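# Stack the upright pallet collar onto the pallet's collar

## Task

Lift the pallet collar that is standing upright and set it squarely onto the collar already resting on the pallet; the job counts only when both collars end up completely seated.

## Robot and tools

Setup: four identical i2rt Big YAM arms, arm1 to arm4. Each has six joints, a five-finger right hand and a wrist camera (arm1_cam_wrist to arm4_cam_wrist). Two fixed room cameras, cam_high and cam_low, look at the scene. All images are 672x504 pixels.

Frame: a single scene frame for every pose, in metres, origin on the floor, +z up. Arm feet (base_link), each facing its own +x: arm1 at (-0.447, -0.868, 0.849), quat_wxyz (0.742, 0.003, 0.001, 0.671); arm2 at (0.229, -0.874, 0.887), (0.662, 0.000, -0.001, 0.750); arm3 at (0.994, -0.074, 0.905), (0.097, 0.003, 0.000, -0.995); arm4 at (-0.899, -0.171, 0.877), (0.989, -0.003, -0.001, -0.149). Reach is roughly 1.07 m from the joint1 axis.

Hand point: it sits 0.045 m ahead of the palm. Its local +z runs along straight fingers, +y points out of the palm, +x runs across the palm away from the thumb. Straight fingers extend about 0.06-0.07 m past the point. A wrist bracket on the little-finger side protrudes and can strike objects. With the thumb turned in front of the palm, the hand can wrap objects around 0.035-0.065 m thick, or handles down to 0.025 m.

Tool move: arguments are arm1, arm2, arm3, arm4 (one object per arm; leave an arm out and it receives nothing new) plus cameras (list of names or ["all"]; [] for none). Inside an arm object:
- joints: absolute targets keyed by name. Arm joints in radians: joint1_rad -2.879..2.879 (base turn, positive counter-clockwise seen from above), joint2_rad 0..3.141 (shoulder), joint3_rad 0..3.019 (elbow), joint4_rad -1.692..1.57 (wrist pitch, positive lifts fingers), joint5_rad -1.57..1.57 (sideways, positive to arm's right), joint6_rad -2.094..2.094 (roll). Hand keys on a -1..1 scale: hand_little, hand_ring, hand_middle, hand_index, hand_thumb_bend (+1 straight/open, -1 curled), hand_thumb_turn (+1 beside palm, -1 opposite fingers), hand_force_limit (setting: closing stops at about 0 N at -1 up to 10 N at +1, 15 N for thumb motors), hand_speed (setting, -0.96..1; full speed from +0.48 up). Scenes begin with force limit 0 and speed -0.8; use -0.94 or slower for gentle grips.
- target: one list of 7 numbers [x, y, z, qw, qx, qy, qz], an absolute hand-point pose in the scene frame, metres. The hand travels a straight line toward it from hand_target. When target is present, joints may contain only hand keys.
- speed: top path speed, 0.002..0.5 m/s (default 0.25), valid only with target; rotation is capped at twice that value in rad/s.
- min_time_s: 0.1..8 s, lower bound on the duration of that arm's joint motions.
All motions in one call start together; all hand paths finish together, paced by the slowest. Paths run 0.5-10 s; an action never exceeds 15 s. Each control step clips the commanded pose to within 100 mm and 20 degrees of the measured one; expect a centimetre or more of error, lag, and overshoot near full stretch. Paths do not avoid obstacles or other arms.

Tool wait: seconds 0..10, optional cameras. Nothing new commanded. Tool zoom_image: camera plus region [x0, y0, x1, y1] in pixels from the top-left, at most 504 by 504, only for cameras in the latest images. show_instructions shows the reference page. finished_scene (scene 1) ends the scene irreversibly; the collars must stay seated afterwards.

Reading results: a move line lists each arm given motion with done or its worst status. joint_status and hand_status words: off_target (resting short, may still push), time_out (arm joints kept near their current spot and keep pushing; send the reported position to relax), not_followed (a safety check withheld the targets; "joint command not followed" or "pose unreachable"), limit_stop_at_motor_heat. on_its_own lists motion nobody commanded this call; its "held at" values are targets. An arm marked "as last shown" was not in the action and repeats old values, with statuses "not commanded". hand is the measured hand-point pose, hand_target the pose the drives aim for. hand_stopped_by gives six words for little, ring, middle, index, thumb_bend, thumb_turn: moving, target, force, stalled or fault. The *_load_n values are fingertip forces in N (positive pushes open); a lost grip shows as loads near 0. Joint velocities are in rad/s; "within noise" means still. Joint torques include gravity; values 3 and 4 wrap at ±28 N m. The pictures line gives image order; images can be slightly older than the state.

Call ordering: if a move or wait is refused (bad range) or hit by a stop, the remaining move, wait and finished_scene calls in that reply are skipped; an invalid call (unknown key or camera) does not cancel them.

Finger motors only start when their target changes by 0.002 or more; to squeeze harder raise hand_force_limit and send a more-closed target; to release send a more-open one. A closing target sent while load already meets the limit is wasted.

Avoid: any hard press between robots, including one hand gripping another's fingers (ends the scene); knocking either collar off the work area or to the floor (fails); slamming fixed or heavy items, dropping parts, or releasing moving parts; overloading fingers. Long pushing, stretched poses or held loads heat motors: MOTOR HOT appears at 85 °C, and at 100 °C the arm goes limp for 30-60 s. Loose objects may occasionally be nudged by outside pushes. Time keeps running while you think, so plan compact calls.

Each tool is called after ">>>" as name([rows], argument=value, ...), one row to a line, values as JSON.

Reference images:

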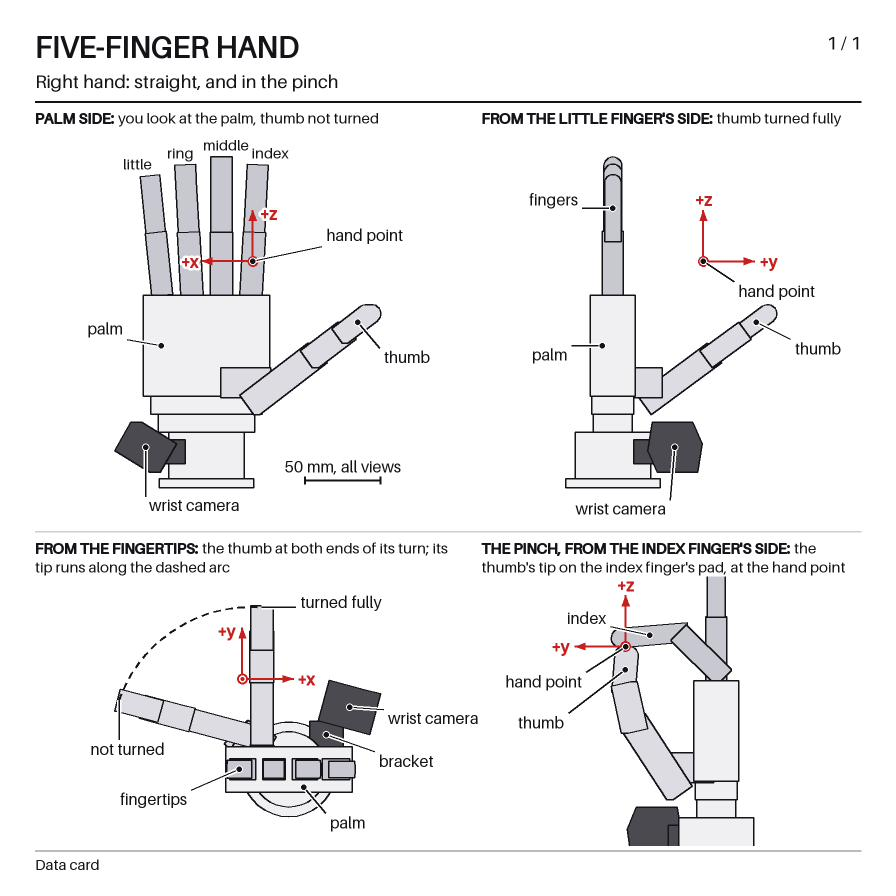

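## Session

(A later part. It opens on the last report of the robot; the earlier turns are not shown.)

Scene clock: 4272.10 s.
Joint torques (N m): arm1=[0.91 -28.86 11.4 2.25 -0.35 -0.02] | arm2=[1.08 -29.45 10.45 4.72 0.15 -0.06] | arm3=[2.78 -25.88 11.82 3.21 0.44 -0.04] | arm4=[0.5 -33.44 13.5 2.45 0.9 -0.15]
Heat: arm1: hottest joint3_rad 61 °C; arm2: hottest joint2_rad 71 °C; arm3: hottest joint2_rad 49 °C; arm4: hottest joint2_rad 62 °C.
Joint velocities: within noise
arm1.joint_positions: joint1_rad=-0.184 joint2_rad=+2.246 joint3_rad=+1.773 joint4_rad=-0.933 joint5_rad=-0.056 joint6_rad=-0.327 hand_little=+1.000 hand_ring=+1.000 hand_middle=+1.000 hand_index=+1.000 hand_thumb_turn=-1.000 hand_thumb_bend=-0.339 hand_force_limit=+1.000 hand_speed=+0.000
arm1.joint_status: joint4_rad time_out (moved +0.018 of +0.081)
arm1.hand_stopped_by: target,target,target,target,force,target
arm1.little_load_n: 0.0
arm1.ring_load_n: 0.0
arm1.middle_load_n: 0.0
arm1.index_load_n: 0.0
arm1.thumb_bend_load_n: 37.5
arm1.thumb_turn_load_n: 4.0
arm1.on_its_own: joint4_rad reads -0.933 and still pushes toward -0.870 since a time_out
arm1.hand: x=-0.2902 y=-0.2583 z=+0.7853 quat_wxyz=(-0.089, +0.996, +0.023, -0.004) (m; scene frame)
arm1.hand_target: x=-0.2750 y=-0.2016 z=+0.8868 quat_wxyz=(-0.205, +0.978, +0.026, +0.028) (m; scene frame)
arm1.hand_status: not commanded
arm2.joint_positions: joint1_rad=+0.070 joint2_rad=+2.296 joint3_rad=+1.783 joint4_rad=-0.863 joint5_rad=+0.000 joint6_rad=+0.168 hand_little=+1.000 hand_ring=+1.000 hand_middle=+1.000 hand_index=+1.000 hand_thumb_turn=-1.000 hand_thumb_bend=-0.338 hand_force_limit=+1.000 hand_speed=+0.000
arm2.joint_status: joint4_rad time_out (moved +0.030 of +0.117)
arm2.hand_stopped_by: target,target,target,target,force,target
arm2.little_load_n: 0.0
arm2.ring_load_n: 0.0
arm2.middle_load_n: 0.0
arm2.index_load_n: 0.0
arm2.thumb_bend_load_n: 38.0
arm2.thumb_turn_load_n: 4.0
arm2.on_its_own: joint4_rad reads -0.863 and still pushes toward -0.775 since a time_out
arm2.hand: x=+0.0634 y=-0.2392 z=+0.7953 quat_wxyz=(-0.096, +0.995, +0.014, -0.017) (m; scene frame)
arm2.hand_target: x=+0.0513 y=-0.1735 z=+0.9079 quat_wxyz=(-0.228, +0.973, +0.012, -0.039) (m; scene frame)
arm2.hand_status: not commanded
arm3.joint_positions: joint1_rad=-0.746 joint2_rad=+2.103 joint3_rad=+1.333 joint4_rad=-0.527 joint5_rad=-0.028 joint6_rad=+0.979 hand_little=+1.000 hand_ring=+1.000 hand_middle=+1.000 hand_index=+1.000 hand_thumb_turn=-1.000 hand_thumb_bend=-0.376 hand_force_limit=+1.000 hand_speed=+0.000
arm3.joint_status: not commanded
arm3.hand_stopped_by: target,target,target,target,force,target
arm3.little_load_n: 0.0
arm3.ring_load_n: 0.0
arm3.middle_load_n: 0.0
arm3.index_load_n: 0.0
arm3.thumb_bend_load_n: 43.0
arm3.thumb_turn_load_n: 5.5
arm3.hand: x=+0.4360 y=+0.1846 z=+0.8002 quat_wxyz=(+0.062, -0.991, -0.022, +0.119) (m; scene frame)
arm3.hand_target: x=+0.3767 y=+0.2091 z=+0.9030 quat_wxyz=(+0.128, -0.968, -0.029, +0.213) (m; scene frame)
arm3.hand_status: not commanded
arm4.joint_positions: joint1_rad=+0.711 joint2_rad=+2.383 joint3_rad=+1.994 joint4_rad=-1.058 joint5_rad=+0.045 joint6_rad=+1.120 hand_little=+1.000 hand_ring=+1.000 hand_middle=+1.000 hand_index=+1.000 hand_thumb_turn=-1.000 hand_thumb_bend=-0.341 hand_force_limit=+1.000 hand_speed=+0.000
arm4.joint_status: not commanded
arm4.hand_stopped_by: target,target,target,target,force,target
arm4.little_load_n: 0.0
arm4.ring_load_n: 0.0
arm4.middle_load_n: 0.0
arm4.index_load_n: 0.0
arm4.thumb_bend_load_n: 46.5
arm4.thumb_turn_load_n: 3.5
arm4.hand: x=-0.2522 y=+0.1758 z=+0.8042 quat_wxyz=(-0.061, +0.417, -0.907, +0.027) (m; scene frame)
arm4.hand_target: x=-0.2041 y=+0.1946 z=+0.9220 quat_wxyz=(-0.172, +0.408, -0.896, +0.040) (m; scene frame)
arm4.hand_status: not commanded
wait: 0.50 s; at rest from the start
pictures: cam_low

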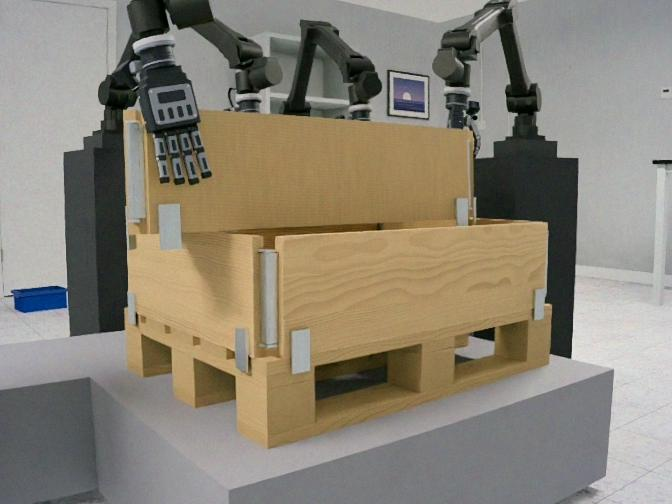

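>>> move(arm1={"joints": {"joint1_rad": -0.184, "joint2_rad": 2.205, "joint3_rad": 1.785, "joint4_rad": -0.885, "joint5_rad": -0.056, "joint6_rad": -0.327}, "min_time_s": 2}, arm2={"joints": {"joint1_rad": 0.070, "joint2_rad": 2.260, "joint3_rad": 1.778, "joint4_rad": -0.805, "joint5_rad": 0.005, "joint6_rad": 0.168}, "min_time_s": 2}, arm3={"joints": {"joint1_rad": -0.727, "joint2_rad": 2.068, "joint3_rad": 1.335, "joint4_rad": -0.500, "joint5_rad": 0.01, "joint6_rad": 0.98}, "min_time_s": 2}, arm4={"joints": {"joint1_rad": 0.714, "joint2_rad": 2.350, "joint3_rad": 1.995, "joint4_rad": -1.030, "joint5_rad": 0.065, "joint6_rad": 1.121}, "min_time_s": 2}, cameras=["cam_low"])

Scene clock: 4288.63 s.
Joint torques (N m): arm1=[0.91 -22.36 8.7 1.54 -0.09 -0.02] | arm2=[1.14 -22.07 7.42 3.26 0.18 -0.05] | arm3=[2.61 -18.73 7.23 1.92 1.19 -0.09] | arm4=[0.56 -26.11 9.39 1.77 0.79 -0.14]
Heat: arm1: hottest joint3_rad 61 °C; arm2: hottest joint2_rad 73 °C; arm3: hottest joint2_rad 50 °C; arm4: hottest joint2_rad 64 °C.
move: arm1 done; arm2 done; arm3 time_out; arm4 done
Joint velocities: within noise
arm1.joint_positions: joint1_rad=-0.184 joint2_rad=+2.246 joint3_rad=+1.763 joint4_rad=-0.928 joint5_rad=-0.054 joint6_rad=-0.327 hand_little=+1.000 hand_ring=+1.000 hand_middle=+1.000 hand_index=+1.000 hand_thumb_turn=-1.000 hand_thumb_bend=-0.339 hand_force_limit=+1.000 hand_speed=+0.000
arm1.joint_status: all done
arm1.hand_stopped_by: target,target,target,target,force,target
arm1.little_load_n: 0.0
arm1.ring_load_n: 0.0
arm1.middle_load_n: 0.0
arm1.index_load_n: 0.0
arm1.thumb_bend_load_n: 36.5
arm1.thumb_turn_load_n: 5.0
arm1.hand: x=-0.2907 y=-0.2612 z=+0.7821 quat_wxyz=(-0.087, +0.996, +0.023, -0.004) (m; scene frame)
arm1.hand_target: x=-0.2830 y=-0.2337 z=+0.8141 quat_wxyz=(-0.137, +0.990, +0.024, +0.011) (m; scene frame)
arm1.hand_status: not commanded
arm2.joint_positions: joint1_rad=+0.070 joint2_rad=+2.296 joint3_rad=+1.769 joint4_rad=-0.856 joint5_rad=+0.000 joint6_rad=+0.168 hand_little=+1.000 hand_ring=+1.000 hand_middle=+1.000 hand_index=+1.000 hand_thumb_turn=-1.000 hand_thumb_bend=-0.338 hand_force_limit=+1.000 hand_speed=+0.000
arm2.joint_status: all done
arm2.hand_stopped_by: target,target,target,target,force,target
arm2.little_load_n: 0.0
arm2.ring_load_n: 0.0
arm2.middle_load_n: 0.0
arm2.index_load_n: 0.0
arm2.thumb_bend_load_n: 37.5
arm2.thumb_turn_load_n: 4.0
arm2.hand: x=+0.0641 y=-0.2434 z=+0.7909 quat_wxyz=(-0.093, +0.995, +0.014, -0.016) (m; scene frame)
arm2.hand_target: x=+0.0603 y=-0.2181 z=+0.8169 quat_wxyz=(-0.140, +0.990, +0.013, -0.022) (m; scene frame)
arm2.hand_status: not commanded
arm3.joint_positions: joint1_rad=-0.745 joint2_rad=+2.103 joint3_rad=+1.328 joint4_rad=-0.524 joint5_rad=-0.023 joint6_rad=+0.979 hand_little=+1.000 hand_ring=+1.000 hand_middle=+1.000 hand_index=+1.000 hand_thumb_turn=-1.000 hand_thumb_bend=-0.376 hand_force_limit=+1.000 hand_speed=+0.000
arm3.joint_status: joint5_rad time_out (moved +0.005 of +0.038); the others done
arm3.hand_stopped_by: target,target,target,target,force,target
arm3.little_load_n: 0.0
arm3.ring_load_n: 0.0
arm3.middle_load_n: 0.0
arm3.index_load_n: 0.0
arm3.thumb_bend_load_n: 43.5
arm3.thumb_turn_load_n: 6.0
arm3.on_its_own: joint5_rad reads -0.023 and still pushes toward +0.010 since a time_out
arm3.hand: x=+0.4380 y=+0.1840 z=+0.7982 quat_wxyz=(+0.064, -0.991, -0.022, +0.117) (m; scene frame)
arm3.hand_target: x=+0.4207 y=+0.1886 z=+0.8211 quat_wxyz=(+0.094, -0.986, -0.028, +0.137) (m; scene frame)
arm3.hand_status: not commanded
arm4.joint_positions: joint1_rad=+0.711 joint2_rad=+2.383 joint3_rad=+1.987 joint4_rad=-1.056 joint5_rad=+0.043 joint6_rad=+1.120 hand_little=+1.000 hand_ring=+1.000 hand_middle=+1.000 hand_index=+1.000 hand_thumb_turn=-1.000 hand_thumb_bend=-0.339 hand_force_limit=+1.000 hand_speed=+0.000
arm4.joint_status: all done
arm4.hand_stopped_by: target,target,target,target,force,target
arm4.little_load_n: 0.0
arm4.ring_load_n: 0.0
arm4.middle_load_n: 0.0
arm4.index_load_n: 0.0
arm4.thumb_bend_load_n: 46.0
arm4.thumb_turn_load_n: 3.5
arm4.hand: x=-0.2545 y=+0.1752 z=+0.8018 quat_wxyz=(-0.058, +0.417, -0.907, +0.025) (m; scene frame)
arm4.hand_target: x=-0.2383 y=+0.1801 z=+0.8285 quat_wxyz=(-0.092, +0.415, -0.905, +0.037) (m; scene frame)
arm4.hand_status: not commanded
pictures: cam_low

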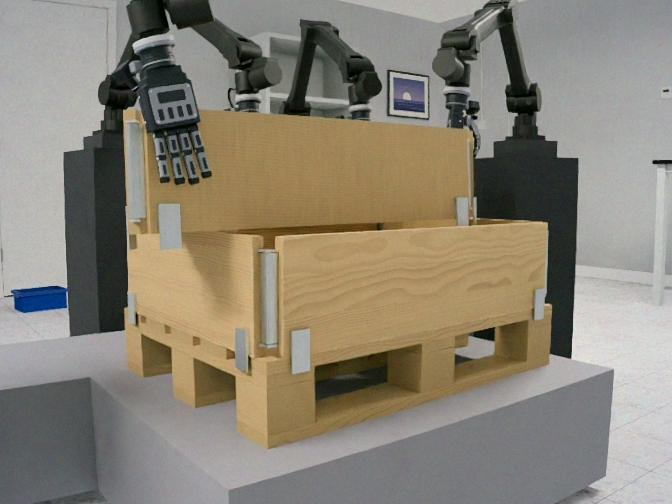

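>>> move(arm1={"joints": {"joint1_rad": -0.184, "joint2_rad": 2.0335, "joint3_rad": 1.861, "joint4_rad": -0.9465, "joint5_rad": -0.069, "joint6_rad": -0.327}, "min_time_s": 7}, arm2={"joints": {"joint1_rad": 0.070, "joint2_rad": 2.0742, "joint3_rad": 1.8543, "joint4_rad": -0.8516, "joint5_rad": -0.01, "joint6_rad": 0.168}, "min_time_s": 7}, arm3={"joints": {"joint1_rad": -0.723, "joint2_rad": 1.870, "joint3_rad": 1.4208, "joint4_rad": -0.5377, "joint5_rad": 0.003, "joint6_rad": 0.979}, "min_time_s": 7}, arm4={"joints": {"joint1_rad": 0.714, "joint2_rad": 2.179, "joint3_rad": 2.0916, "joint4_rad": -1.0734, "joint5_rad": 0.052, "joint6_rad": 1.120}, "min_time_s": 7}, cameras=["cam_low"])

Scene clock: 4357.00 s.
Joint torques (N m): arm1=[1.08 -19.43 10.84 0.29 -0.07 -0.02] | arm2=[1.08 -19.19 11.23 1.74 -0.03 -0.03] | arm3=[1.32 -15.15 10.32 1.72 -0.04 0.03] | arm4=[-0.26 -21.3 11.02 1.44 0.08 -0.21]
Heat: arm1: hottest joint2_rad 56 °C; arm2: hottest joint2_rad 68 °C; arm3: hottest joint2_rad 48 °C; arm4: hottest joint2_rad 59 °C.
move: arm1 done; arm2 done; arm3 done; arm4 done
Joint velocities: within noise
arm1.joint_positions: joint1_rad=-0.186 joint2_rad=+2.048 joint3_rad=+1.826 joint4_rad=-0.942 joint5_rad=-0.067 joint6_rad=-0.328 hand_little=+1.000 hand_ring=+1.000 hand_middle=+1.000 hand_index=+1.000 hand_thumb_turn=-1.000 hand_thumb_bend=-0.354 hand_force_limit=+1.000 hand_speed=+0.000
arm1.joint_status: all done
arm1.hand_stopped_by: target,target,target,target,force,target
arm1.little_load_n: 0.0
arm1.ring_load_n: 0.0
arm1.middle_load_n: 0.0
arm1.index_load_n: 0.0
arm1.thumb_bend_load_n: 0.5
arm1.thumb_turn_load_n: 0.0
arm1.hand: x=-0.2781 y=-0.2170 z=+0.9302 quat_wxyz=(-0.204, +0.978, +0.026, +0.027) (m; scene frame)
arm1.hand_target: x=-0.2764 y=-0.2056 z=+0.9542 quat_wxyz=(-0.225, +0.973, +0.028, +0.033) (m; scene frame)
arm1.hand_status: not commanded
arm2.joint_positions: joint1_rad=+0.070 joint2_rad=+2.080 joint3_rad=+1.813 joint4_rad=-0.853 joint5_rad=-0.009 joint6_rad=+0.165 hand_little=+1.000 hand_ring=+1.000 hand_middle=+1.000 hand_index=+1.000 hand_thumb_turn=-1.000 hand_thumb_bend=-0.353 hand_force_limit=+1.000 hand_speed=+0.000
arm2.joint_status: all done
arm2.hand_stopped_by: target,target,target,target,force,target
arm2.little_load_n: 0.0
arm2.ring_load_n: 0.0
arm2.middle_load_n: 0.0
arm2.index_load_n: 0.0
arm2.thumb_bend_load_n: 0.0
arm2.thumb_turn_load_n: 0.0
arm2.hand: x=+0.0524 y=-0.1939 z=+0.9495 quat_wxyz=(-0.219, +0.975, +0.016, -0.044) (m; scene frame)
arm2.hand_target: x=+0.0494 y=-0.1787 z=+0.9726 quat_wxyz=(-0.243, +0.969, +0.014, -0.048) (m; scene frame)
arm2.hand_status: not commanded
arm3.joint_positions: joint1_rad=-0.725 joint2_rad=+1.865 joint3_rad=+1.402 joint4_rad=-0.544 joint5_rad=+0.000 joint6_rad=+0.971 hand_little=+1.000 hand_ring=+1.000 hand_middle=+1.000 hand_index=+1.000 hand_thumb_turn=-1.000 hand_thumb_bend=-0.391 hand_force_limit=+1.000 hand_speed=+0.000
arm3.joint_status: all done
arm3.hand_stopped_by: target,target,target,target,force,target
arm3.little_load_n: 0.0
arm3.ring_load_n: 0.0
arm3.middle_load_n: 0.0
arm3.index_load_n: 0.0
arm3.thumb_bend_load_n: 0.0
arm3.thumb_turn_load_n: 0.0
arm3.hand: x=+0.3780 y=+0.2097 z=+0.9728 quat_wxyz=(+0.149, -0.961, -0.034, +0.232) (m; scene frame)
arm3.hand_target: x=+0.3695 y=+0.2137 z=+0.9800 quat_wxyz=(+0.154, -0.958, -0.030, +0.240) (m; scene frame)
arm3.hand_status: not commanded
arm4.joint_positions: joint1_rad=+0.721 joint2_rad=+2.161 joint3_rad=+2.077 joint4_rad=-1.079 joint5_rad=+0.051 joint6_rad=+1.127 hand_little=+1.000 hand_ring=+1.000 hand_middle=+1.000 hand_index=+1.000 hand_thumb_turn=-1.000 hand_thumb_bend=-0.303 hand_force_limit=+1.000 hand_speed=+0.000
arm4.joint_status: all done
arm4.hand_stopped_by: target,target,target,target,force,target
arm4.little_load_n: 0.0
arm4.ring_load_n: 0.0
arm4.middle_load_n: 0.0
arm4.index_load_n: 0.0
arm4.thumb_bend_load_n: 0.0
arm4.thumb_turn_load_n: 0.0
arm4.hand: x=-0.2122 y=+0.2018 z=+1.0029 quat_wxyz=(-0.202, +0.407, -0.890, +0.030) (m; scene frame)
arm4.hand_target: x=-0.2052 y=+0.1987 z=+0.9970 quat_wxyz=(-0.203, +0.407, -0.890, +0.032) (m; scene frame)
arm4.hand_status: not commanded
pictures: cam_low

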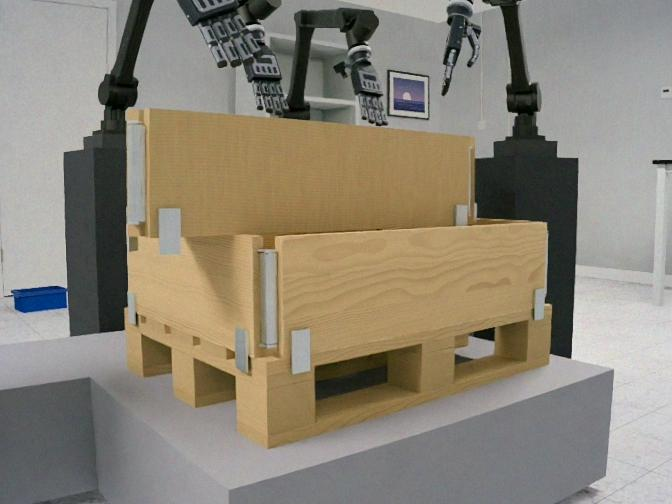

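>>> move(arm1={"target": [-0.290, -0.238, 0.93, 0, 0.9998, 0.0201, 0], "speed": 0.15, "joints": {"hand_thumb_bend": 1.0, "hand_speed": 0.3}}, arm2={"target": [0.02, -0.222, 0.93, 0, 0.9998, 0.0201, 0], "speed": 0.15, "joints": {"hand_thumb_bend": 1.0, "hand_speed": 0.3}}, arm3={"target": [0.434, 0.190, 0.93, 0.0023, 0.9929, 0.0191, -0.1175], "speed": 0.15, "joints": {"hand_thumb_bend": 1.0, "hand_speed": 0.3}}, arm4={"target": [-0.250, 0.176, 0.93, 0, 0.4226, -0.9063, 0], "speed": 0.15, "joints": {"hand_thumb_bend": 1.0, "hand_speed": 0.3}}, cameras=["all"])

Scene clock: 4603.77 s.
Joint torques (N m): arm1=[2.43 -19.78 11 -0.54 0.14 0.08] | arm2=[2.2 -17.85 11.47 0.39 -0.03 0.03] | arm3=[0.79 -14.8 11.62 0.16 -0.42 -0.15] | arm4=[-0.73 -21.07 13.74 -0.18 -0.1 -0.32]
Heat: arm1: hottest joint3_rad 61 °C; arm2: hottest joint3_rad 64 °C; arm3: hottest joint2_rad 43 °C; arm4: hottest joint3_rad 55 °C.
move: arm1 off_target; arm2 off_target; arm3 off_target; arm4 off_target
Joint velocities: within noise
arm1.joint_positions: joint1_rad=-0.175 joint2_rad=+2.329 joint3_rad=+2.280 joint4_rad=-1.546 joint5_rad=+0.004 joint6_rad=-0.309 hand_little=+1.000 hand_ring=+1.000 hand_middle=+1.000 hand_index=+1.000 hand_thumb_turn=-1.000 hand_thumb_bend=+1.000 hand_force_limit=+1.000 hand_speed=+0.300
arm1.joint_status: all done
arm1.hand_stopped_by: target,target,target,target,target,target
arm1.little_load_n: 0.0
arm1.ring_load_n: 0.0
arm1.middle_load_n: 0.0
arm1.index_load_n: 0.0
arm1.thumb_bend_load_n: 0.0
arm1.thumb_turn_load_n: 0.0
arm1.hand: x=-0.2824 y=-0.2503 z=+0.9234 quat_wxyz=(+0.010, +1.000, +0.017, -0.004) (m; scene frame)
arm1.hand_target: x=-0.2901 y=-0.2385 z=+0.9302 quat_wxyz=(-0.001, +1.000, +0.020, +0.000) (m; scene frame)
arm1.hand_status: off_target (0.016 m and 1.3 deg from the pose sent, 0.024 m and 23.8 deg at the start)
arm2.joint_positions: joint1_rad=+0.109 joint2_rad=+2.394 joint3_rad=+2.345 joint4_rad=-1.520 joint5_rad=-0.001 joint6_rad=+0.198 hand_little=+1.000 hand_ring=+1.000 hand_middle=+1.000 hand_index=+1.000 hand_thumb_turn=-1.000 hand_thumb_bend=+1.000 hand_force_limit=+1.000 hand_speed=+0.300
arm2.joint_status: all done
arm2.hand_stopped_by: target,target,target,target,target,target
arm2.little_load_n: 0.0
arm2.ring_load_n: 0.0
arm2.middle_load_n: 0.0
arm2.index_load_n: 0.0
arm2.thumb_bend_load_n: 0.0
arm2.thumb_turn_load_n: 0.0
arm2.hand: x=+0.0324 y=-0.2279 z=+0.9382 quat_wxyz=(-0.001, +1.000, +0.017, +0.000) (m; scene frame)
arm2.hand_target: x=+0.0202 y=-0.2228 z=+0.9299 quat_wxyz=(-0.001, +1.000, +0.020, +0.000) (m; scene frame)
arm2.hand_status: off_target (0.016 m and 0.3 deg from the pose sent, 0.047 m and 25.8 deg at the start)
arm3.joint_positions: joint1_rad=-0.776 joint2_rad=+1.954 joint3_rad=+1.454 joint4_rad=-0.896 joint5_rad=-0.139 joint6_rad=+0.963 hand_little=+1.000 hand_ring=+1.000 hand_middle=+1.000 hand_index=+1.000 hand_thumb_turn=-1.000 hand_thumb_bend=+1.000 hand_force_limit=+1.000 hand_speed=+0.300
arm3.joint_status: all done
arm3.hand_stopped_by: target,target,target,target,target,target
arm3.little_load_n: 0.0
arm3.ring_load_n: 0.0
arm3.middle_load_n: 0.0
arm3.index_load_n: 0.0
arm3.thumb_bend_load_n: 0.0
arm3.thumb_turn_load_n: 0.0
arm3.hand: x=+0.4436 y=+0.1763 z=+0.9209 quat_wxyz=(-0.008, -0.994, -0.019, +0.108) (m; scene frame)
arm3.hand_target: x=+0.4346 y=+0.1898 z=+0.9302 quat_wxyz=(-0.002, -0.993, -0.019, +0.118) (m; scene frame)
arm3.hand_status: off_target (0.019 m and 1.3 deg from the pose sent, 0.073 m and 22.1 deg at the start)
arm4.joint_positions: joint1_rad=+0.710 joint2_rad=+2.379 joint3_rad=+2.328 joint4_rad=-1.529 joint5_rad=-0.004 joint6_rad=+1.113 hand_little=+1.000 hand_ring=+1.000 hand_middle=+1.000 hand_index=+1.000 hand_thumb_turn=-1.000 hand_thumb_bend=+1.000 hand_force_limit=+1.000 hand_speed=+0.300
arm4.joint_status: all done
arm4.hand_stopped_by: target,target,target,target,target,target
arm4.little_load_n: 0.0
arm4.ring_load_n: 0.0
arm4.middle_load_n: 0.0
arm4.index_load_n: 0.0
arm4.thumb_bend_load_n: 0.0
arm4.thumb_turn_load_n: 0.0
arm4.hand: x=-0.2644 y=+0.1810 z=+0.9318 quat_wxyz=(+0.005, +0.421, -0.907, +0.001) (m; scene frame)
arm4.hand_target: x=-0.2507 y=+0.1756 z=+0.9301 quat_wxyz=(-0.001, +0.422, -0.906, +0.000) (m; scene frame)
arm4.hand_status: off_target (0.015 m and 0.6 deg from the pose sent, 0.086 m and 23.6 deg at the start)
pictures: arm1_cam_wrist, arm2_cam_wrist, arm3_cam_wrist, arm4_cam_wrist, cam_high, cam_low
camera_calibration:
arm1_cam_wrist: T_world_to_cam=[[0.312694, -0.949558, -0.0237176, -0.125879], [-0.786404, -0.272809, 0.554205, -0.809094], [-0.53272, -0.154645, -0.832042, 0.69891], [0, 0, 0, 1]] pos_world=[-0.22459, -0.232174, 1.02694]
arm2_cam_wrist: T_world_to_cam=[[0.346379, -0.93746, 0.034515, -0.266465], [-0.808761, -0.27978, 0.517329, -0.525079], [-0.475318, -0.207106, -0.855091, 0.887045], [0, 0, 0, 1]] pos_world=[0.0892628, -0.212995, 1.03934]
arm3_cam_wrist: T_world_to_cam=[[0.269249, -0.962502, -0.0330813, 0.0810252], [-0.671713, -0.212298, 0.70974, -0.323499], [-0.69015, -0.168876, -0.703686, 1.10361], [0, 0, 0, 1]] pos_world=[0.522543, 0.195682, 1.00888]
arm4_cam_wrist: T_world_to_cam=[[-0.912111, 0.409936, 0.00255284, -0.322255], [0.354473, 0.785545, 0.507215, -0.523401], [0.205921, 0.463541, -0.861816, 0.893956], [0, 0, 0, 1]] pos_world=[-0.292484, 0.128874, 1.03672]

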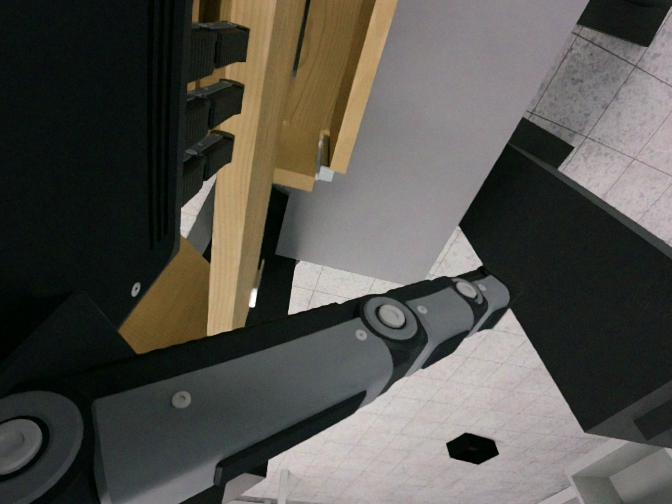

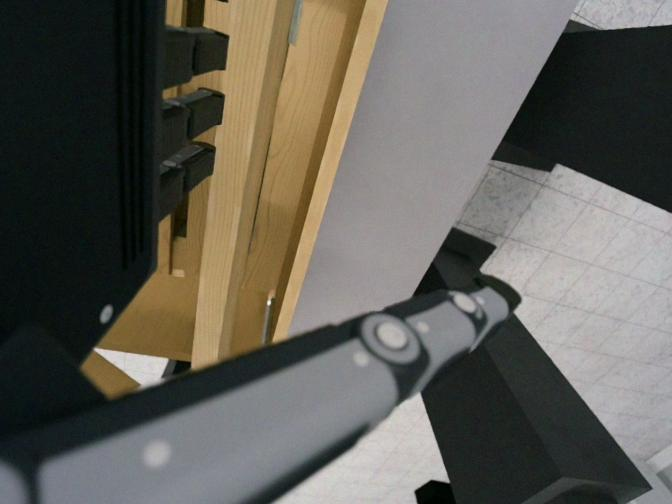

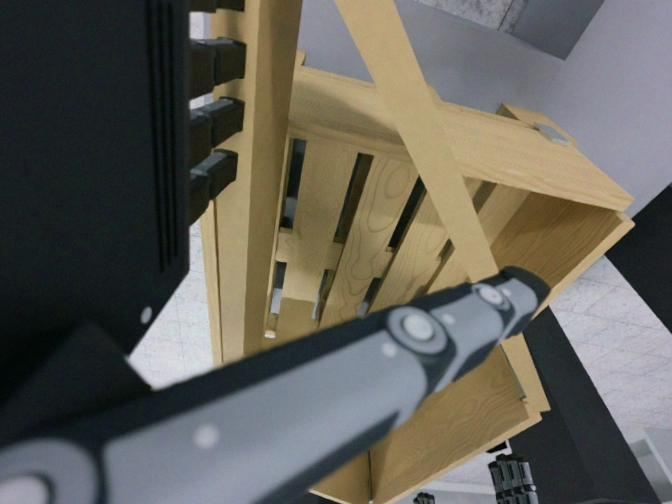

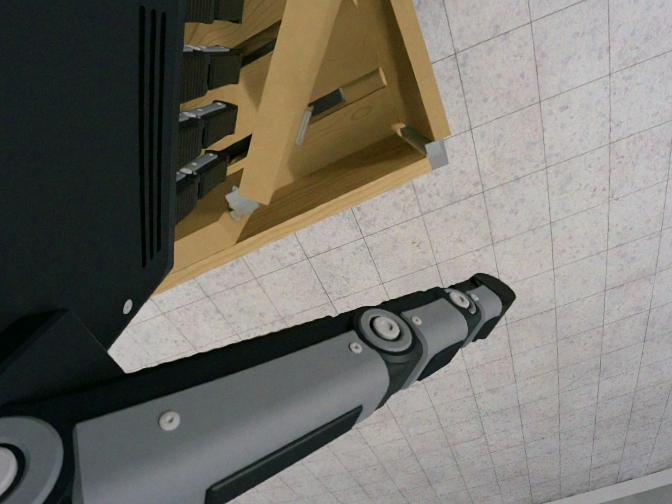

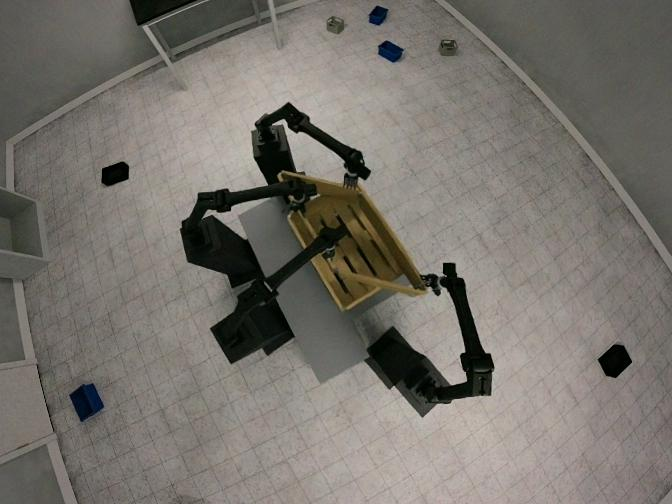

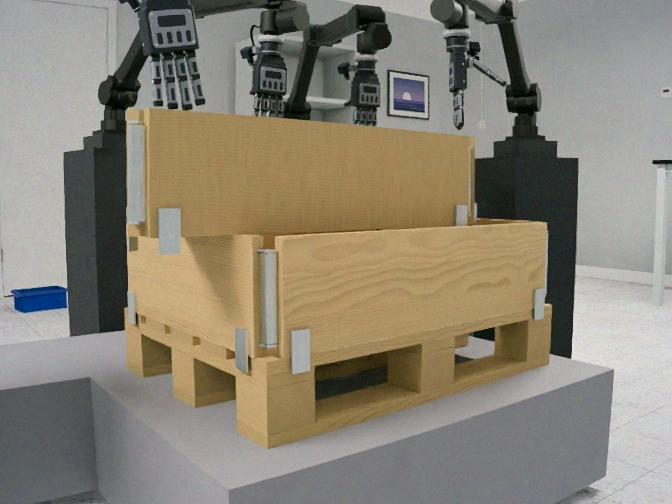

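>>> move(arm1={"target": [-0.298, -0.256, 0.83, 0, 0.9998, 0.0201, 0], "speed": 0.15}, arm2={"target": [0.030, -0.2475, 0.83, 0, 0.9998, 0.0201, 0], "speed": 0.15}, arm3={"target": [0.4335, 0.206, 0.90, 0.0023, 0.9929, 0.0191, -0.1175], "speed": 0.15}, arm4={"target": [-0.2613, 0.181, 0.83, 0, 0.4305, -0.9026, 0], "speed": 0.15}, cameras=["arm1_cam_wrist", "arm2_cam_wrist", "arm3_cam_wrist", "arm4_cam_wrist"])

Scene clock: 4619.53 s.
Joint torques (N m): arm1=[2.61 -13.16 5 1.09 0.12 0.09] | arm2=[1.9 -18.96 4.4 0.61 -0.11 -0.06] | arm3=[0.85 -16.5 10.25 0.84 -0.31 -0.14] | arm4=[0.15 -21.71 8.39 0.91 -0.1 -0.32]
Heat: arm1: hottest joint3_rad 61 °C; arm2: hottest joint3_rad 63 °C; arm3: hottest joint2_rad 43 °C; arm4: hottest joint3_rad 53 °C.
move: arm1 off_target; arm2 off_target; arm3 off_target; arm4 off_target
Joint velocities: within noise
arm1.joint_positions: joint1_rad=-0.175 joint2_rad=+2.226 joint3_rad=+2.047 joint4_rad=-1.306 joint5_rad=+0.006 joint6_rad=-0.308 hand_little=+1.000 hand_ring=+1.000 hand_middle=+1.000 hand_index=+1.000 hand_thumb_turn=-1.000 hand_thumb_bend=+1.000 hand_force_limit=+1.000 hand_speed=+0.300
arm1.joint_status: not commanded
arm1.hand_stopped_by: target,target,target,target,target,target
arm1.little_load_n: 0.0
arm1.ring_load_n: 0.0
arm1.middle_load_n: -3.5
arm1.index_load_n: 0.0
arm1.thumb_bend_load_n: 0.0
arm1.thumb_turn_load_n: 0.0
arm1.hand: x=-0.2827 y=-0.2515 z=+0.8986 quat_wxyz=(-0.042, +0.999, +0.016, +0.013) (m; scene frame)
arm1.hand_target: x=-0.2984 y=-0.2611 z=+0.8337 quat_wxyz=(+0.000, +1.000, +0.020, +0.001) (m; scene frame)
arm1.hand_status: off_target (0.070 m and 5.0 deg from the pose sent, 0.095 m and 1.4 deg at the start)
arm2.joint_positions: joint1_rad=+0.109 joint2_rad=+2.375 joint3_rad=+2.111 joint4_rad=-1.233 joint5_rad=+0.001 joint6_rad=+0.203 hand_little=+1.000 hand_ring=+1.000 hand_middle=+1.000 hand_index=+1.000 hand_thumb_turn=-1.000 hand_thumb_bend=+1.000 hand_force_limit=+1.000 hand_speed=+0.300
arm2.joint_status: not commanded
arm2.hand_stopped_by: target,target,target,target,target,target
arm2.little_load_n: 0.0
arm2.ring_load_n: -0.5
arm2.middle_load_n: -0.5
arm2.index_load_n: 0.0
arm2.thumb_bend_load_n: 0.0
arm2.thumb_turn_load_n: 0.0
arm2.hand: x=+0.0321 y=-0.2246 z=+0.8607 quat_wxyz=(-0.037, +0.999, +0.015, -0.007) (m; scene frame)
arm2.hand_target: x=+0.0303 y=-0.2476 z=+0.8313 quat_wxyz=(+0.000, +1.000, +0.020, +0.000) (m; scene frame)
arm2.hand_status: off_target (0.038 m and 4.3 deg from the pose sent, 0.110 m and 0.3 deg at the start)
arm3.joint_positions: joint1_rad=-0.802 joint2_rad=+2.025 joint3_rad=+1.476 joint4_rad=-0.868 joint5_rad=-0.146 joint6_rad=+0.940 hand_little=+1.000 hand_ring=+1.000 hand_middle=+1.000 hand_index=+1.000 hand_thumb_turn=-1.000 hand_thumb_bend=+1.000 hand_force_limit=+1.000 hand_speed=+0.300
arm3.joint_status: not commanded
arm3.hand_stopped_by: target,target,target,target,target,target
arm3.little_load_n: 0.0
arm3.ring_load_n: 0.0
arm3.middle_load_n: 0.0
arm3.index_load_n: 0.0
arm3.thumb_bend_load_n: 0.0
arm3.thumb_turn_load_n: 0.0
arm3.hand: x=+0.4445 y=+0.1936 z=+0.8891 quat_wxyz=(-0.014, -0.995, -0.017, +0.102) (m; scene frame)
arm3.hand_target: x=+0.4340 y=+0.2057 z=+0.9003 quat_wxyz=(-0.002, -0.993, -0.019, +0.117) (m; scene frame)
arm3.hand_status: off_target (0.020 m and 2.3 deg from the pose sent, 0.038 m and 1.3 deg at the start)
arm4.joint_positions: joint1_rad=+0.710 joint2_rad=+2.419 joint3_rad=+2.193 joint4_rad=-1.319 joint5_rad=-0.004 joint6_rad=+1.108 hand_little=+1.000 hand_ring=+1.000 hand_middle=+1.000 hand_index=+1.000 hand_thumb_turn=-1.000 hand_thumb_bend=+1.000 hand_force_limit=+1.000 hand_speed=+0.300
arm4.joint_status: not commanded
arm4.hand_stopped_by: target,target,target,target,target,target
arm4.little_load_n: 0.0
arm4.ring_load_n: 0.0
arm4.middle_load_n: 0.0
arm4.index_load_n: 0.0
arm4.thumb_bend_load_n: 0.0
arm4.thumb_turn_load_n: 0.0
arm4.hand: x=-0.2569 y=+0.1838 z=+0.8525 quat_wxyz=(-0.012, +0.424, -0.906, +0.001) (m; scene frame)
arm4.hand_target: x=-0.2619 y=+0.1808 z=+0.8303 quat_wxyz=(+0.000, +0.430, -0.903, +0.000) (m; scene frame)
arm4.hand_status: off_target (0.023 m and 1.7 deg from the pose sent, 0.102 m and 1.3 deg at the start)
pictures: arm1_cam_wrist, arm2_cam_wrist, arm3_cam_wrist, arm4_cam_wrist
camera_calibration:
arm1_cam_wrist: T_world_to_cam=[[0.313453, -0.942832, -0.113201, -0.0450731], [-0.803709, -0.326894, 0.497184, -0.763261], [-0.505766, -0.0648628, -0.860229, 0.733435], [0, 0, 0, 1]] pos_world=[-0.228365, -0.244429, 1.0053]
arm2_cam_wrist: T_world_to_cam=[[0.341674, -0.939036, -0.038345, -0.197985], [-0.802747, -0.312815, 0.507685, -0.483696], [-0.488729, -0.142681, -0.860689, 0.841042], [0, 0, 0, 1]] pos_world=[0.0904026, -0.217222, 0.961849]
arm3_cam_wrist: T_world_to_cam=[[0.266046, -0.963796, -0.0178278, 0.0844987], [-0.681026, -0.201015, 0.704128, -0.289748], [-0.682219, -0.175189, -0.709849, 1.08796], [0, 0, 0, 1]] pos_world=[0.52242, 0.213794, 0.977812]
arm4_cam_wrist: T_world_to_cam=[[-0.913778, 0.405707, -0.0202827, -0.296605], [0.334523, 0.779896, 0.529015, -0.510627], [0.230444, 0.476617, -0.84837, 0.815233], [0, 0, 0, 1]] pos_world=[-0.288079, 0.130017, 0.955733]

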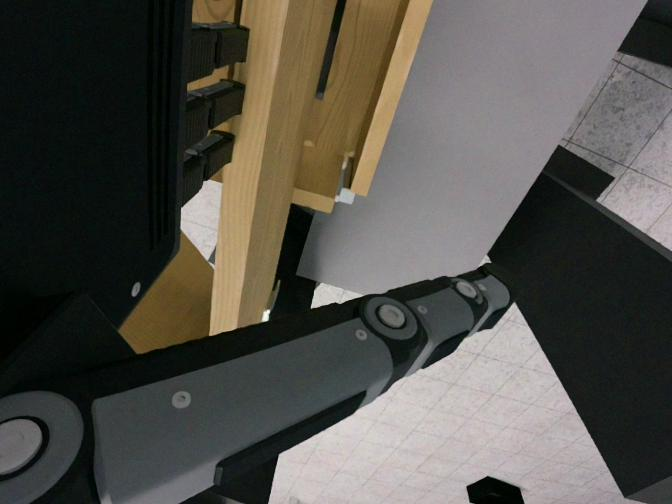

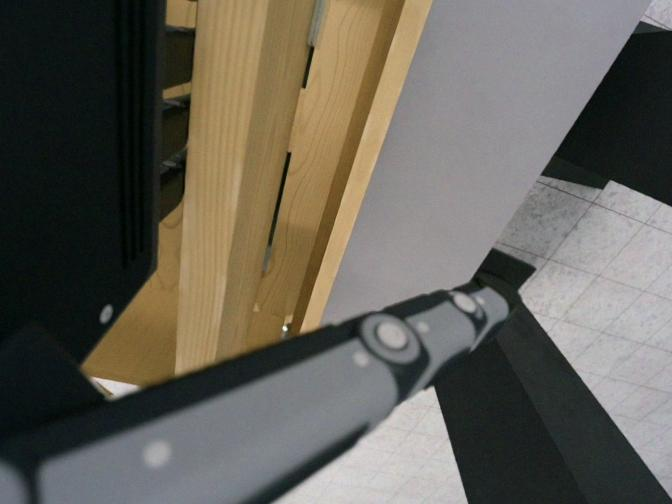

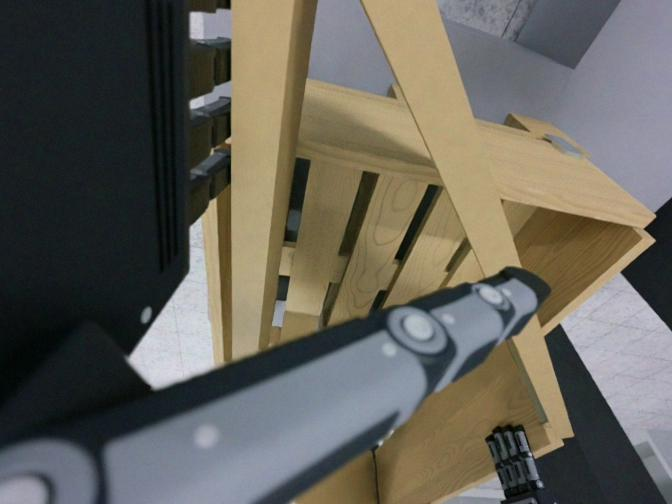

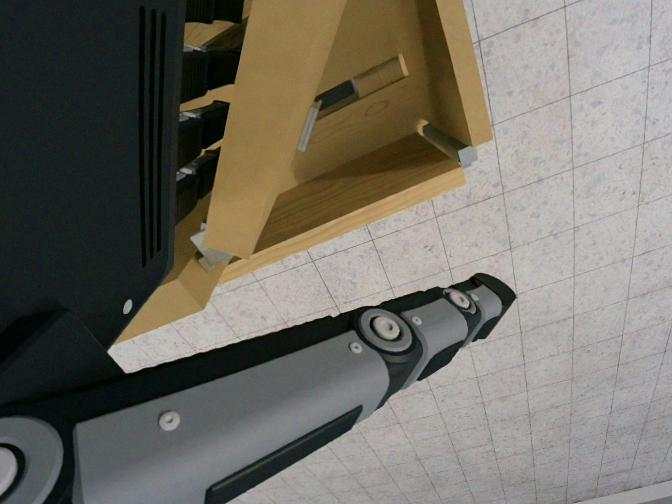

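>>> zoom_image(camera="arm4_cam_wrist", region=[180, 100, 500, 320])

>>> zoom_image(camera="arm3_cam_wrist", region=[190, 60, 390, 260])

>>> move(arm1={"joints": {"joint1_rad": -0.175, "joint2_rad": 1.6, "joint3_rad": 1.5, "joint4_rad": -1.3, "joint5_rad": 0, "joint6_rad": -0.3}, "min_time_s": 3}, arm2={"joints": {"joint1_rad": 0.11, "joint2_rad": 1.6, "joint3_rad": 1.5, "joint4_rad": -1.3, "joint5_rad": 0, "joint6_rad": 0.2}, "min_time_s": 3}, cameras=["cam_high"])

>>> zoom_image(camera="cam_high", region=[260, 160, 430, 320])

Scaled by 1.575 from the camera's 672x504 image, which has a finer 960x720 frame.

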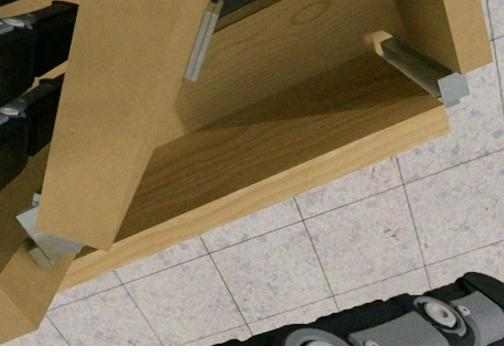

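Scaled by 2.520 from the camera's 672x504 image, which has a finer 960x720 frame.

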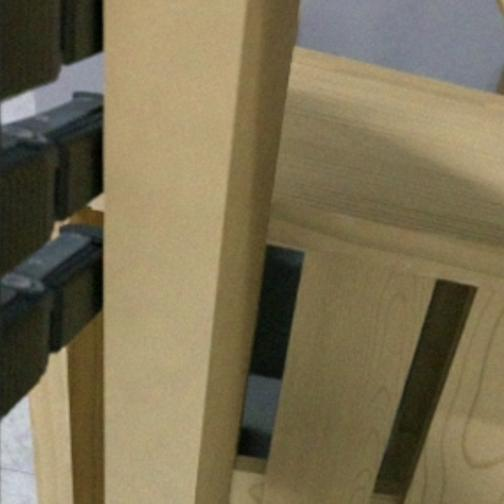

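Scene clock: 4640.47 s.
Joint torques (N m): arm1=[0.79 -12.69 8.05 -0.17 -0.01 0.03] | arm2=[1.26 -12.51 6.74 0.81 -0.07 -0.15] | arm3=[0.62 -16.26 10.15 0.95 -0.32 -0.15] | arm4=[0.21 -21.77 8.39 0.88 -0.11 -0.32]
Heat: arm1: hottest joint3_rad 59 °C; arm2: hottest joint2_rad 59 °C; arm3: hottest joint2_rad 42 °C; arm4: hottest joint3_rad 50 °C.
move: arm1 done; arm2 done
Joint velocities: within noise
arm1.joint_positions: joint1_rad=-0.175 joint2_rad=+1.608 joint3_rad=+1.498 joint4_rad=-1.293 joint5_rad=+0.002 joint6_rad=-0.305 hand_little=+1.000 hand_ring=+1.000 hand_middle=+1.000 hand_index=+1.000 hand_thumb_turn=-1.000 hand_thumb_bend=+1.000 hand_force_limit=+1.000 hand_speed=+0.300
arm1.joint_status: all done
arm1.hand_stopped_by: target,target,target,target,target,target
arm1.little_load_n: 0.0
arm1.ring_load_n: 0.0
arm1.middle_load_n: 0.0
arm1.index_load_n: 0.0
arm1.thumb_bend_load_n: 0.0
arm1.thumb_turn_load_n: 0.0
arm1.hand: x=-0.3309 y=-0.4214 z=+1.0384 quat_wxyz=(-0.082, +0.996, +0.014, +0.022) (m; scene frame)
arm1.hand_target: x=-0.3317 y=-0.4227 z=+1.0430 quat_wxyz=(-0.084, +0.996, +0.012, +0.022) (m; scene frame)
arm1.hand_status: not commanded
arm2.joint_positions: joint1_rad=+0.109 joint2_rad=+1.608 joint3_rad=+1.513 joint4_rad=-1.290 joint5_rad=+0.001 joint6_rad=+0.209 hand_little=+1.000 hand_ring=+1.000 hand_middle=+1.000 hand_index=+1.000 hand_thumb_turn=-1.000 hand_thumb_bend=+1.000 hand_force_limit=+1.000 hand_speed=+0.300
arm2.joint_status: all done
arm2.hand_stopped_by: target,target,target,target,target,target
arm2.little_load_n: -0.5
arm2.ring_load_n: 0.0
arm2.middle_load_n: 0.0
arm2.index_load_n: 0.0
arm2.thumb_bend_load_n: 0.0
arm2.thumb_turn_load_n: 0.0
arm2.hand: x=+0.0766 y=-0.4151 z=+1.0842 quat_wxyz=(-0.091, +0.996, +0.012, -0.019) (m; scene frame)
arm2.hand_target: x=+0.0781 y=-0.4229 z=+1.0830 quat_wxyz=(-0.084, +0.996, +0.017, -0.018) (m; scene frame)
arm2.hand_status: not commanded
arm3, arm4: as last shown
pictures: cam_high

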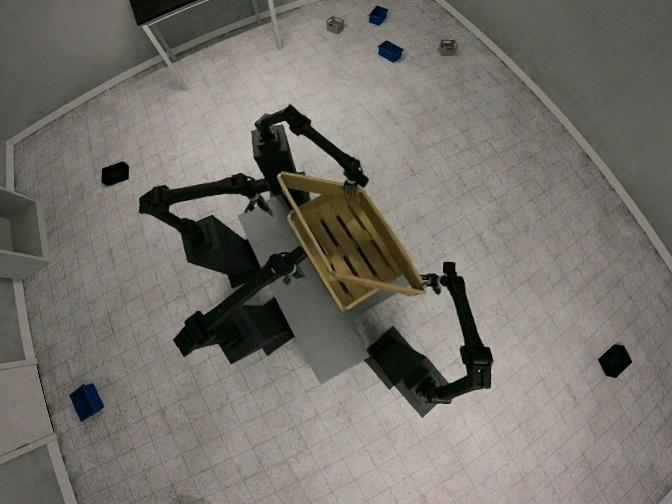

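Scaled by 2.965 from the camera's 672x504 image, which has a finer 960x720 frame.

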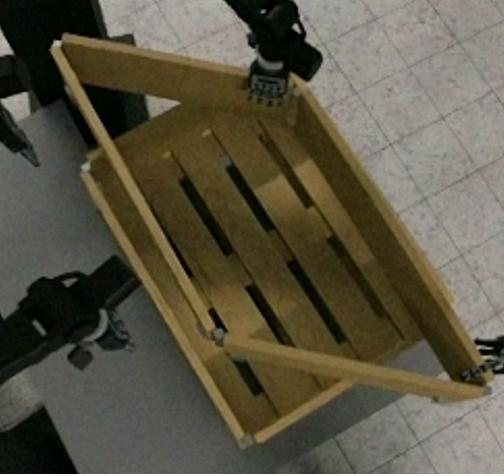

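>>> move(arm1={"target": [-0.318, -0.210, 0.945, 0, 0.9999, 0.0157, 0], "speed": 0.2}, arm2={"target": [0.008, -0.198, 0.945, 0, 0.9999, 0.0157, 0], "speed": 0.2}, arm3={"target": [0.402, 0.222, 0.88, 0.0023, 0.9929, 0.0191, -0.1175], "speed": 0.1}, arm4={"target": [-0.2585, 0.178, 0.80, 0, 0.4226, -0.9063, 0], "speed": 0.08}, cameras=["arm1_cam_wrist", "arm2_cam_wrist", "arm3_cam_wrist", "arm4_cam_wrist"])

Scene clock: 4665.00 s.
Joint torques (N m): arm1=[2.26 -20.25 10.95 -0.54 0.12 0.08] | arm2=[2.37 -19.49 11.47 0.49 -0.09 0.01] | arm3=[1.38 -16.97 11.43 0.24 -0.26 -0.07] | arm4=[-0.09 -21.36 7.76 0.92 -0.1 -0.2]
Heat: arm1: hottest joint3_rad 59 °C; arm2: hottest joint2_rad 57 °C; arm3: hottest joint2_rad 42 °C; arm4: hottest joint2_rad 49 °C.
move: arm1 off_target; arm2 off_target; arm3 off_target; arm4 off_target
Joint velocities: within noise
arm1.joint_positions: joint1_rad=-0.127 joint2_rad=+2.431 joint3_rad=+2.515 joint4_rad=-1.671 joint5_rad=+0.004 joint6_rad=-0.255 hand_little=+1.000 hand_ring=+1.000 hand_middle=+1.000 hand_index=+1.000 hand_thumb_turn=-1.000 hand_thumb_bend=+1.000 hand_force_limit=+1.000 hand_speed=+0.300
arm1.joint_status: not commanded
arm1.hand_stopped_by: target,target,target,target,target,target
arm1.little_load_n: 0.0
arm1.ring_load_n: 0.0
arm1.middle_load_n: 0.0
arm1.index_load_n: 0.0
arm1.thumb_bend_load_n: 0.0
arm1.thumb_turn_load_n: 0.0
arm1.hand: x=-0.3101 y=-0.2196 z=+0.9409 quat_wxyz=(+0.007, +1.000, +0.013, -0.003) (m; scene frame)
arm1.hand_target: x=-0.3183 y=-0.2105 z=+0.9451 quat_wxyz=(-0.003, +1.000, +0.016, +0.000) (m; scene frame)
arm1.hand_status: off_target (0.013 m and 0.9 deg from the pose sent, 0.232 m and 9.7 deg at the start; a joint's target at an end of its range on 18 of 76 steps)
arm2.joint_positions: joint1_rad=+0.115 joint2_rad=+2.525 joint3_rad=+2.644 joint4_rad=-1.665 joint5_rad=+0.000 joint6_rad=+0.218 hand_little=+1.000 hand_ring=+1.000 hand_middle=+1.000 hand_index=+1.000 hand_thumb_turn=-1.000 hand_thumb_bend=+1.000 hand_force_limit=+1.000 hand_speed=+0.300
arm2.joint_status: not commanded
arm2.hand_stopped_by: target,target,target,target,target,target
arm2.little_load_n: 0.0
arm2.ring_load_n: -0.5
arm2.middle_load_n: 0.0
arm2.index_load_n: 0.0
arm2.thumb_bend_load_n: 0.0
arm2.thumb_turn_load_n: 0.0
arm2.hand: x=+0.0210 y=-0.2009 z=+0.9571 quat_wxyz=(-0.012, +1.000, +0.010, -0.002) (m; scene frame)
arm2.hand_target: x=+0.0083 y=-0.1993 z=+0.9450 quat_wxyz=(-0.009, +1.000, +0.015, -0.003) (m; scene frame)
arm2.hand_status: off_target (0.018 m and 1.5 deg from the pose sent, 0.267 m and 10.7 deg at the start; a joint's target at an end of its range on 21 of 76 steps)
arm3.joint_positions: joint1_rad=-0.802 joint2_rad=+2.120 joint3_rad=+1.587 joint4_rad=-0.868 joint5_rad=-0.146 joint6_rad=+0.940 hand_little=+1.000 hand_ring=+1.000 hand_middle=+1.000 hand_index=+1.000 hand_thumb_turn=-1.000 hand_thumb_bend=+1.000 hand_force_limit=+1.000 hand_speed=+0.300
arm3.joint_status: not commanded
arm3.hand_stopped_by: target,target,target,target,target,target
arm3.little_load_n: 0.0
arm3.ring_load_n: 0.0
arm3.middle_load_n: 0.0
arm3.index_load_n: 0.0
arm3.thumb_bend_load_n: 0.0
arm3.thumb_turn_load_n: 0.0
arm3.hand: x=+0.4153 y=+0.2139 z=+0.8717 quat_wxyz=(-0.010, -0.994, -0.017, +0.108) (m; scene frame)
arm3.hand_target: x=+0.4025 y=+0.2216 z=+0.8803 quat_wxyz=(-0.002, -0.993, -0.019, +0.118) (m; scene frame)
arm3.hand_status: off_target (0.018 m and 1.4 deg from the pose sent, 0.052 m and 2.3 deg at the start)
arm4.joint_positions: joint1_rad=+0.710 joint2_rad=+2.443 joint3_rad=+2.178 joint4_rad=-1.267 joint5_rad=-0.004 joint6_rad=+1.108 hand_little=+1.000 hand_ring=+1.000 hand_middle=+1.000 hand_index=+1.000 hand_thumb_turn=-1.000 hand_thumb_bend=+1.000 hand_force_limit=+1.000 hand_speed=+0.300
arm4.joint_status: not commanded
arm4.hand_stopped_by: target,target,target,target,target,target
arm4.little_load_n: 0.0
arm4.ring_load_n: 0.0
arm4.middle_load_n: 0.0
arm4.index_load_n: 0.0
arm4.thumb_bend_load_n: -0.5
arm4.thumb_turn_load_n: 0.0
arm4.hand: x=-0.2526 y=+0.1856 z=+0.8303 quat_wxyz=(-0.019, +0.423, -0.906, +0.001) (m; scene frame)
arm4.hand_target: x=-0.2593 y=+0.1778 z=+0.8008 quat_wxyz=(+0.000, +0.423, -0.906, +0.000) (m; scene frame)
arm4.hand_status: off_target (0.032 m and 2.2 deg from the pose sent, 0.053 m and 1.4 deg at the start)
pictures: arm1_cam_wrist, arm2_cam_wrist, arm3_cam_wrist, arm4_cam_wrist
camera_calibration:
arm1_cam_wrist: T_world_to_cam=[[0.306191, -0.951515, -0.0294368, -0.0846754], [-0.790135, -0.271264, 0.549639, -0.82877], [-0.530975, -0.145036, -0.834883, 0.708747], [0, 0, 0, 1]] pos_world=[-0.252586, -0.202592, 1.04475]
arm2_cam_wrist: T_world_to_cam=[[0.333186, -0.942787, 0.0118477, -0.216957], [-0.810379, -0.279925, 0.514711, -0.53407], [-0.481946, -0.181096, -0.857282, 0.910845], [0, 0, 0, 1]] pos_world=[0.078466, -0.189093, 1.05831]
arm3_cam_wrist: T_world_to_cam=[[0.265831, -0.963551, -0.0300615, 0.122276], [-0.671698, -0.2075, 0.711172, -0.301875], [-0.691488, -0.16886, -0.702375, 1.05529], [0, 0, 0, 1]] pos_world=[0.494447, 0.233376, 0.95957]
arm4_cam_wrist: T_world_to_cam=[[-0.913498, 0.405768, -0.0295568, -0.286029], [0.327768, 0.777041, 0.537379, -0.509845], [0.241018, 0.481207, -0.842823, 0.791827], [0, 0, 0, 1]] pos_world=[-0.285021, 0.131199, 0.932895]

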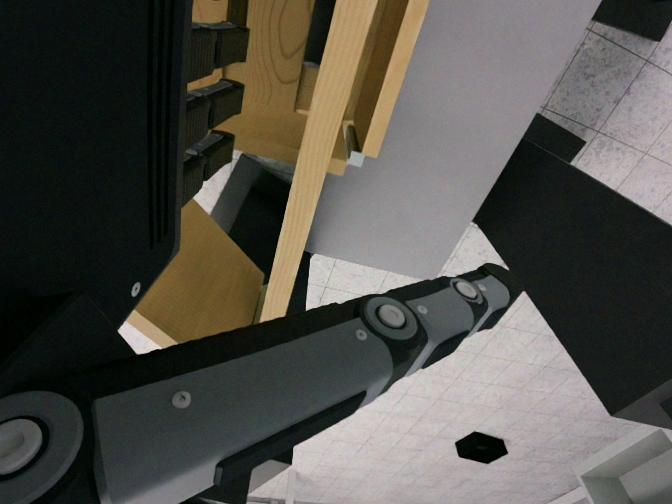

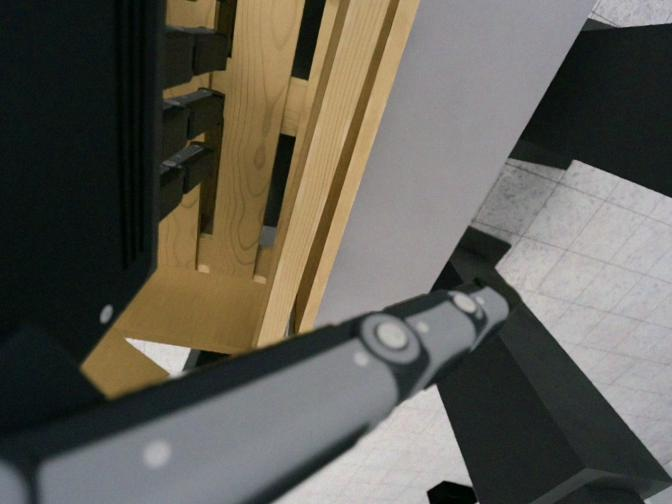

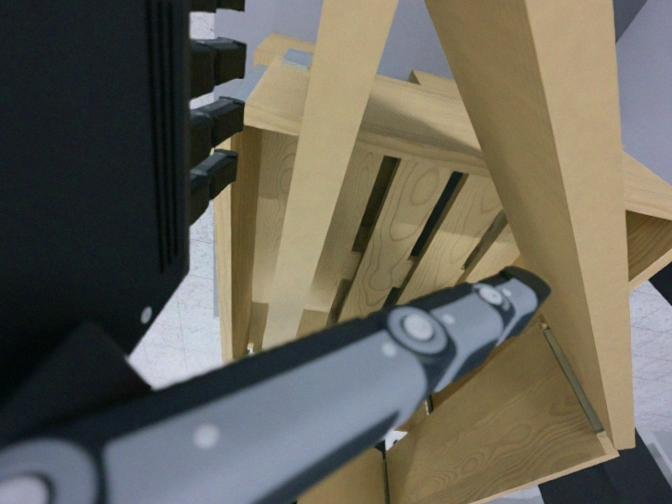

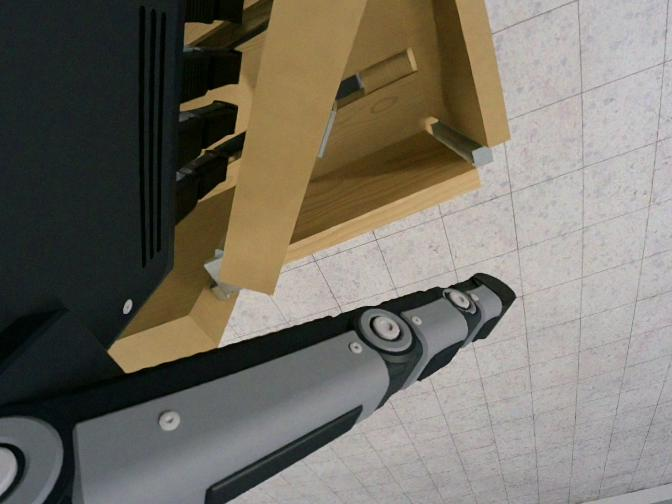

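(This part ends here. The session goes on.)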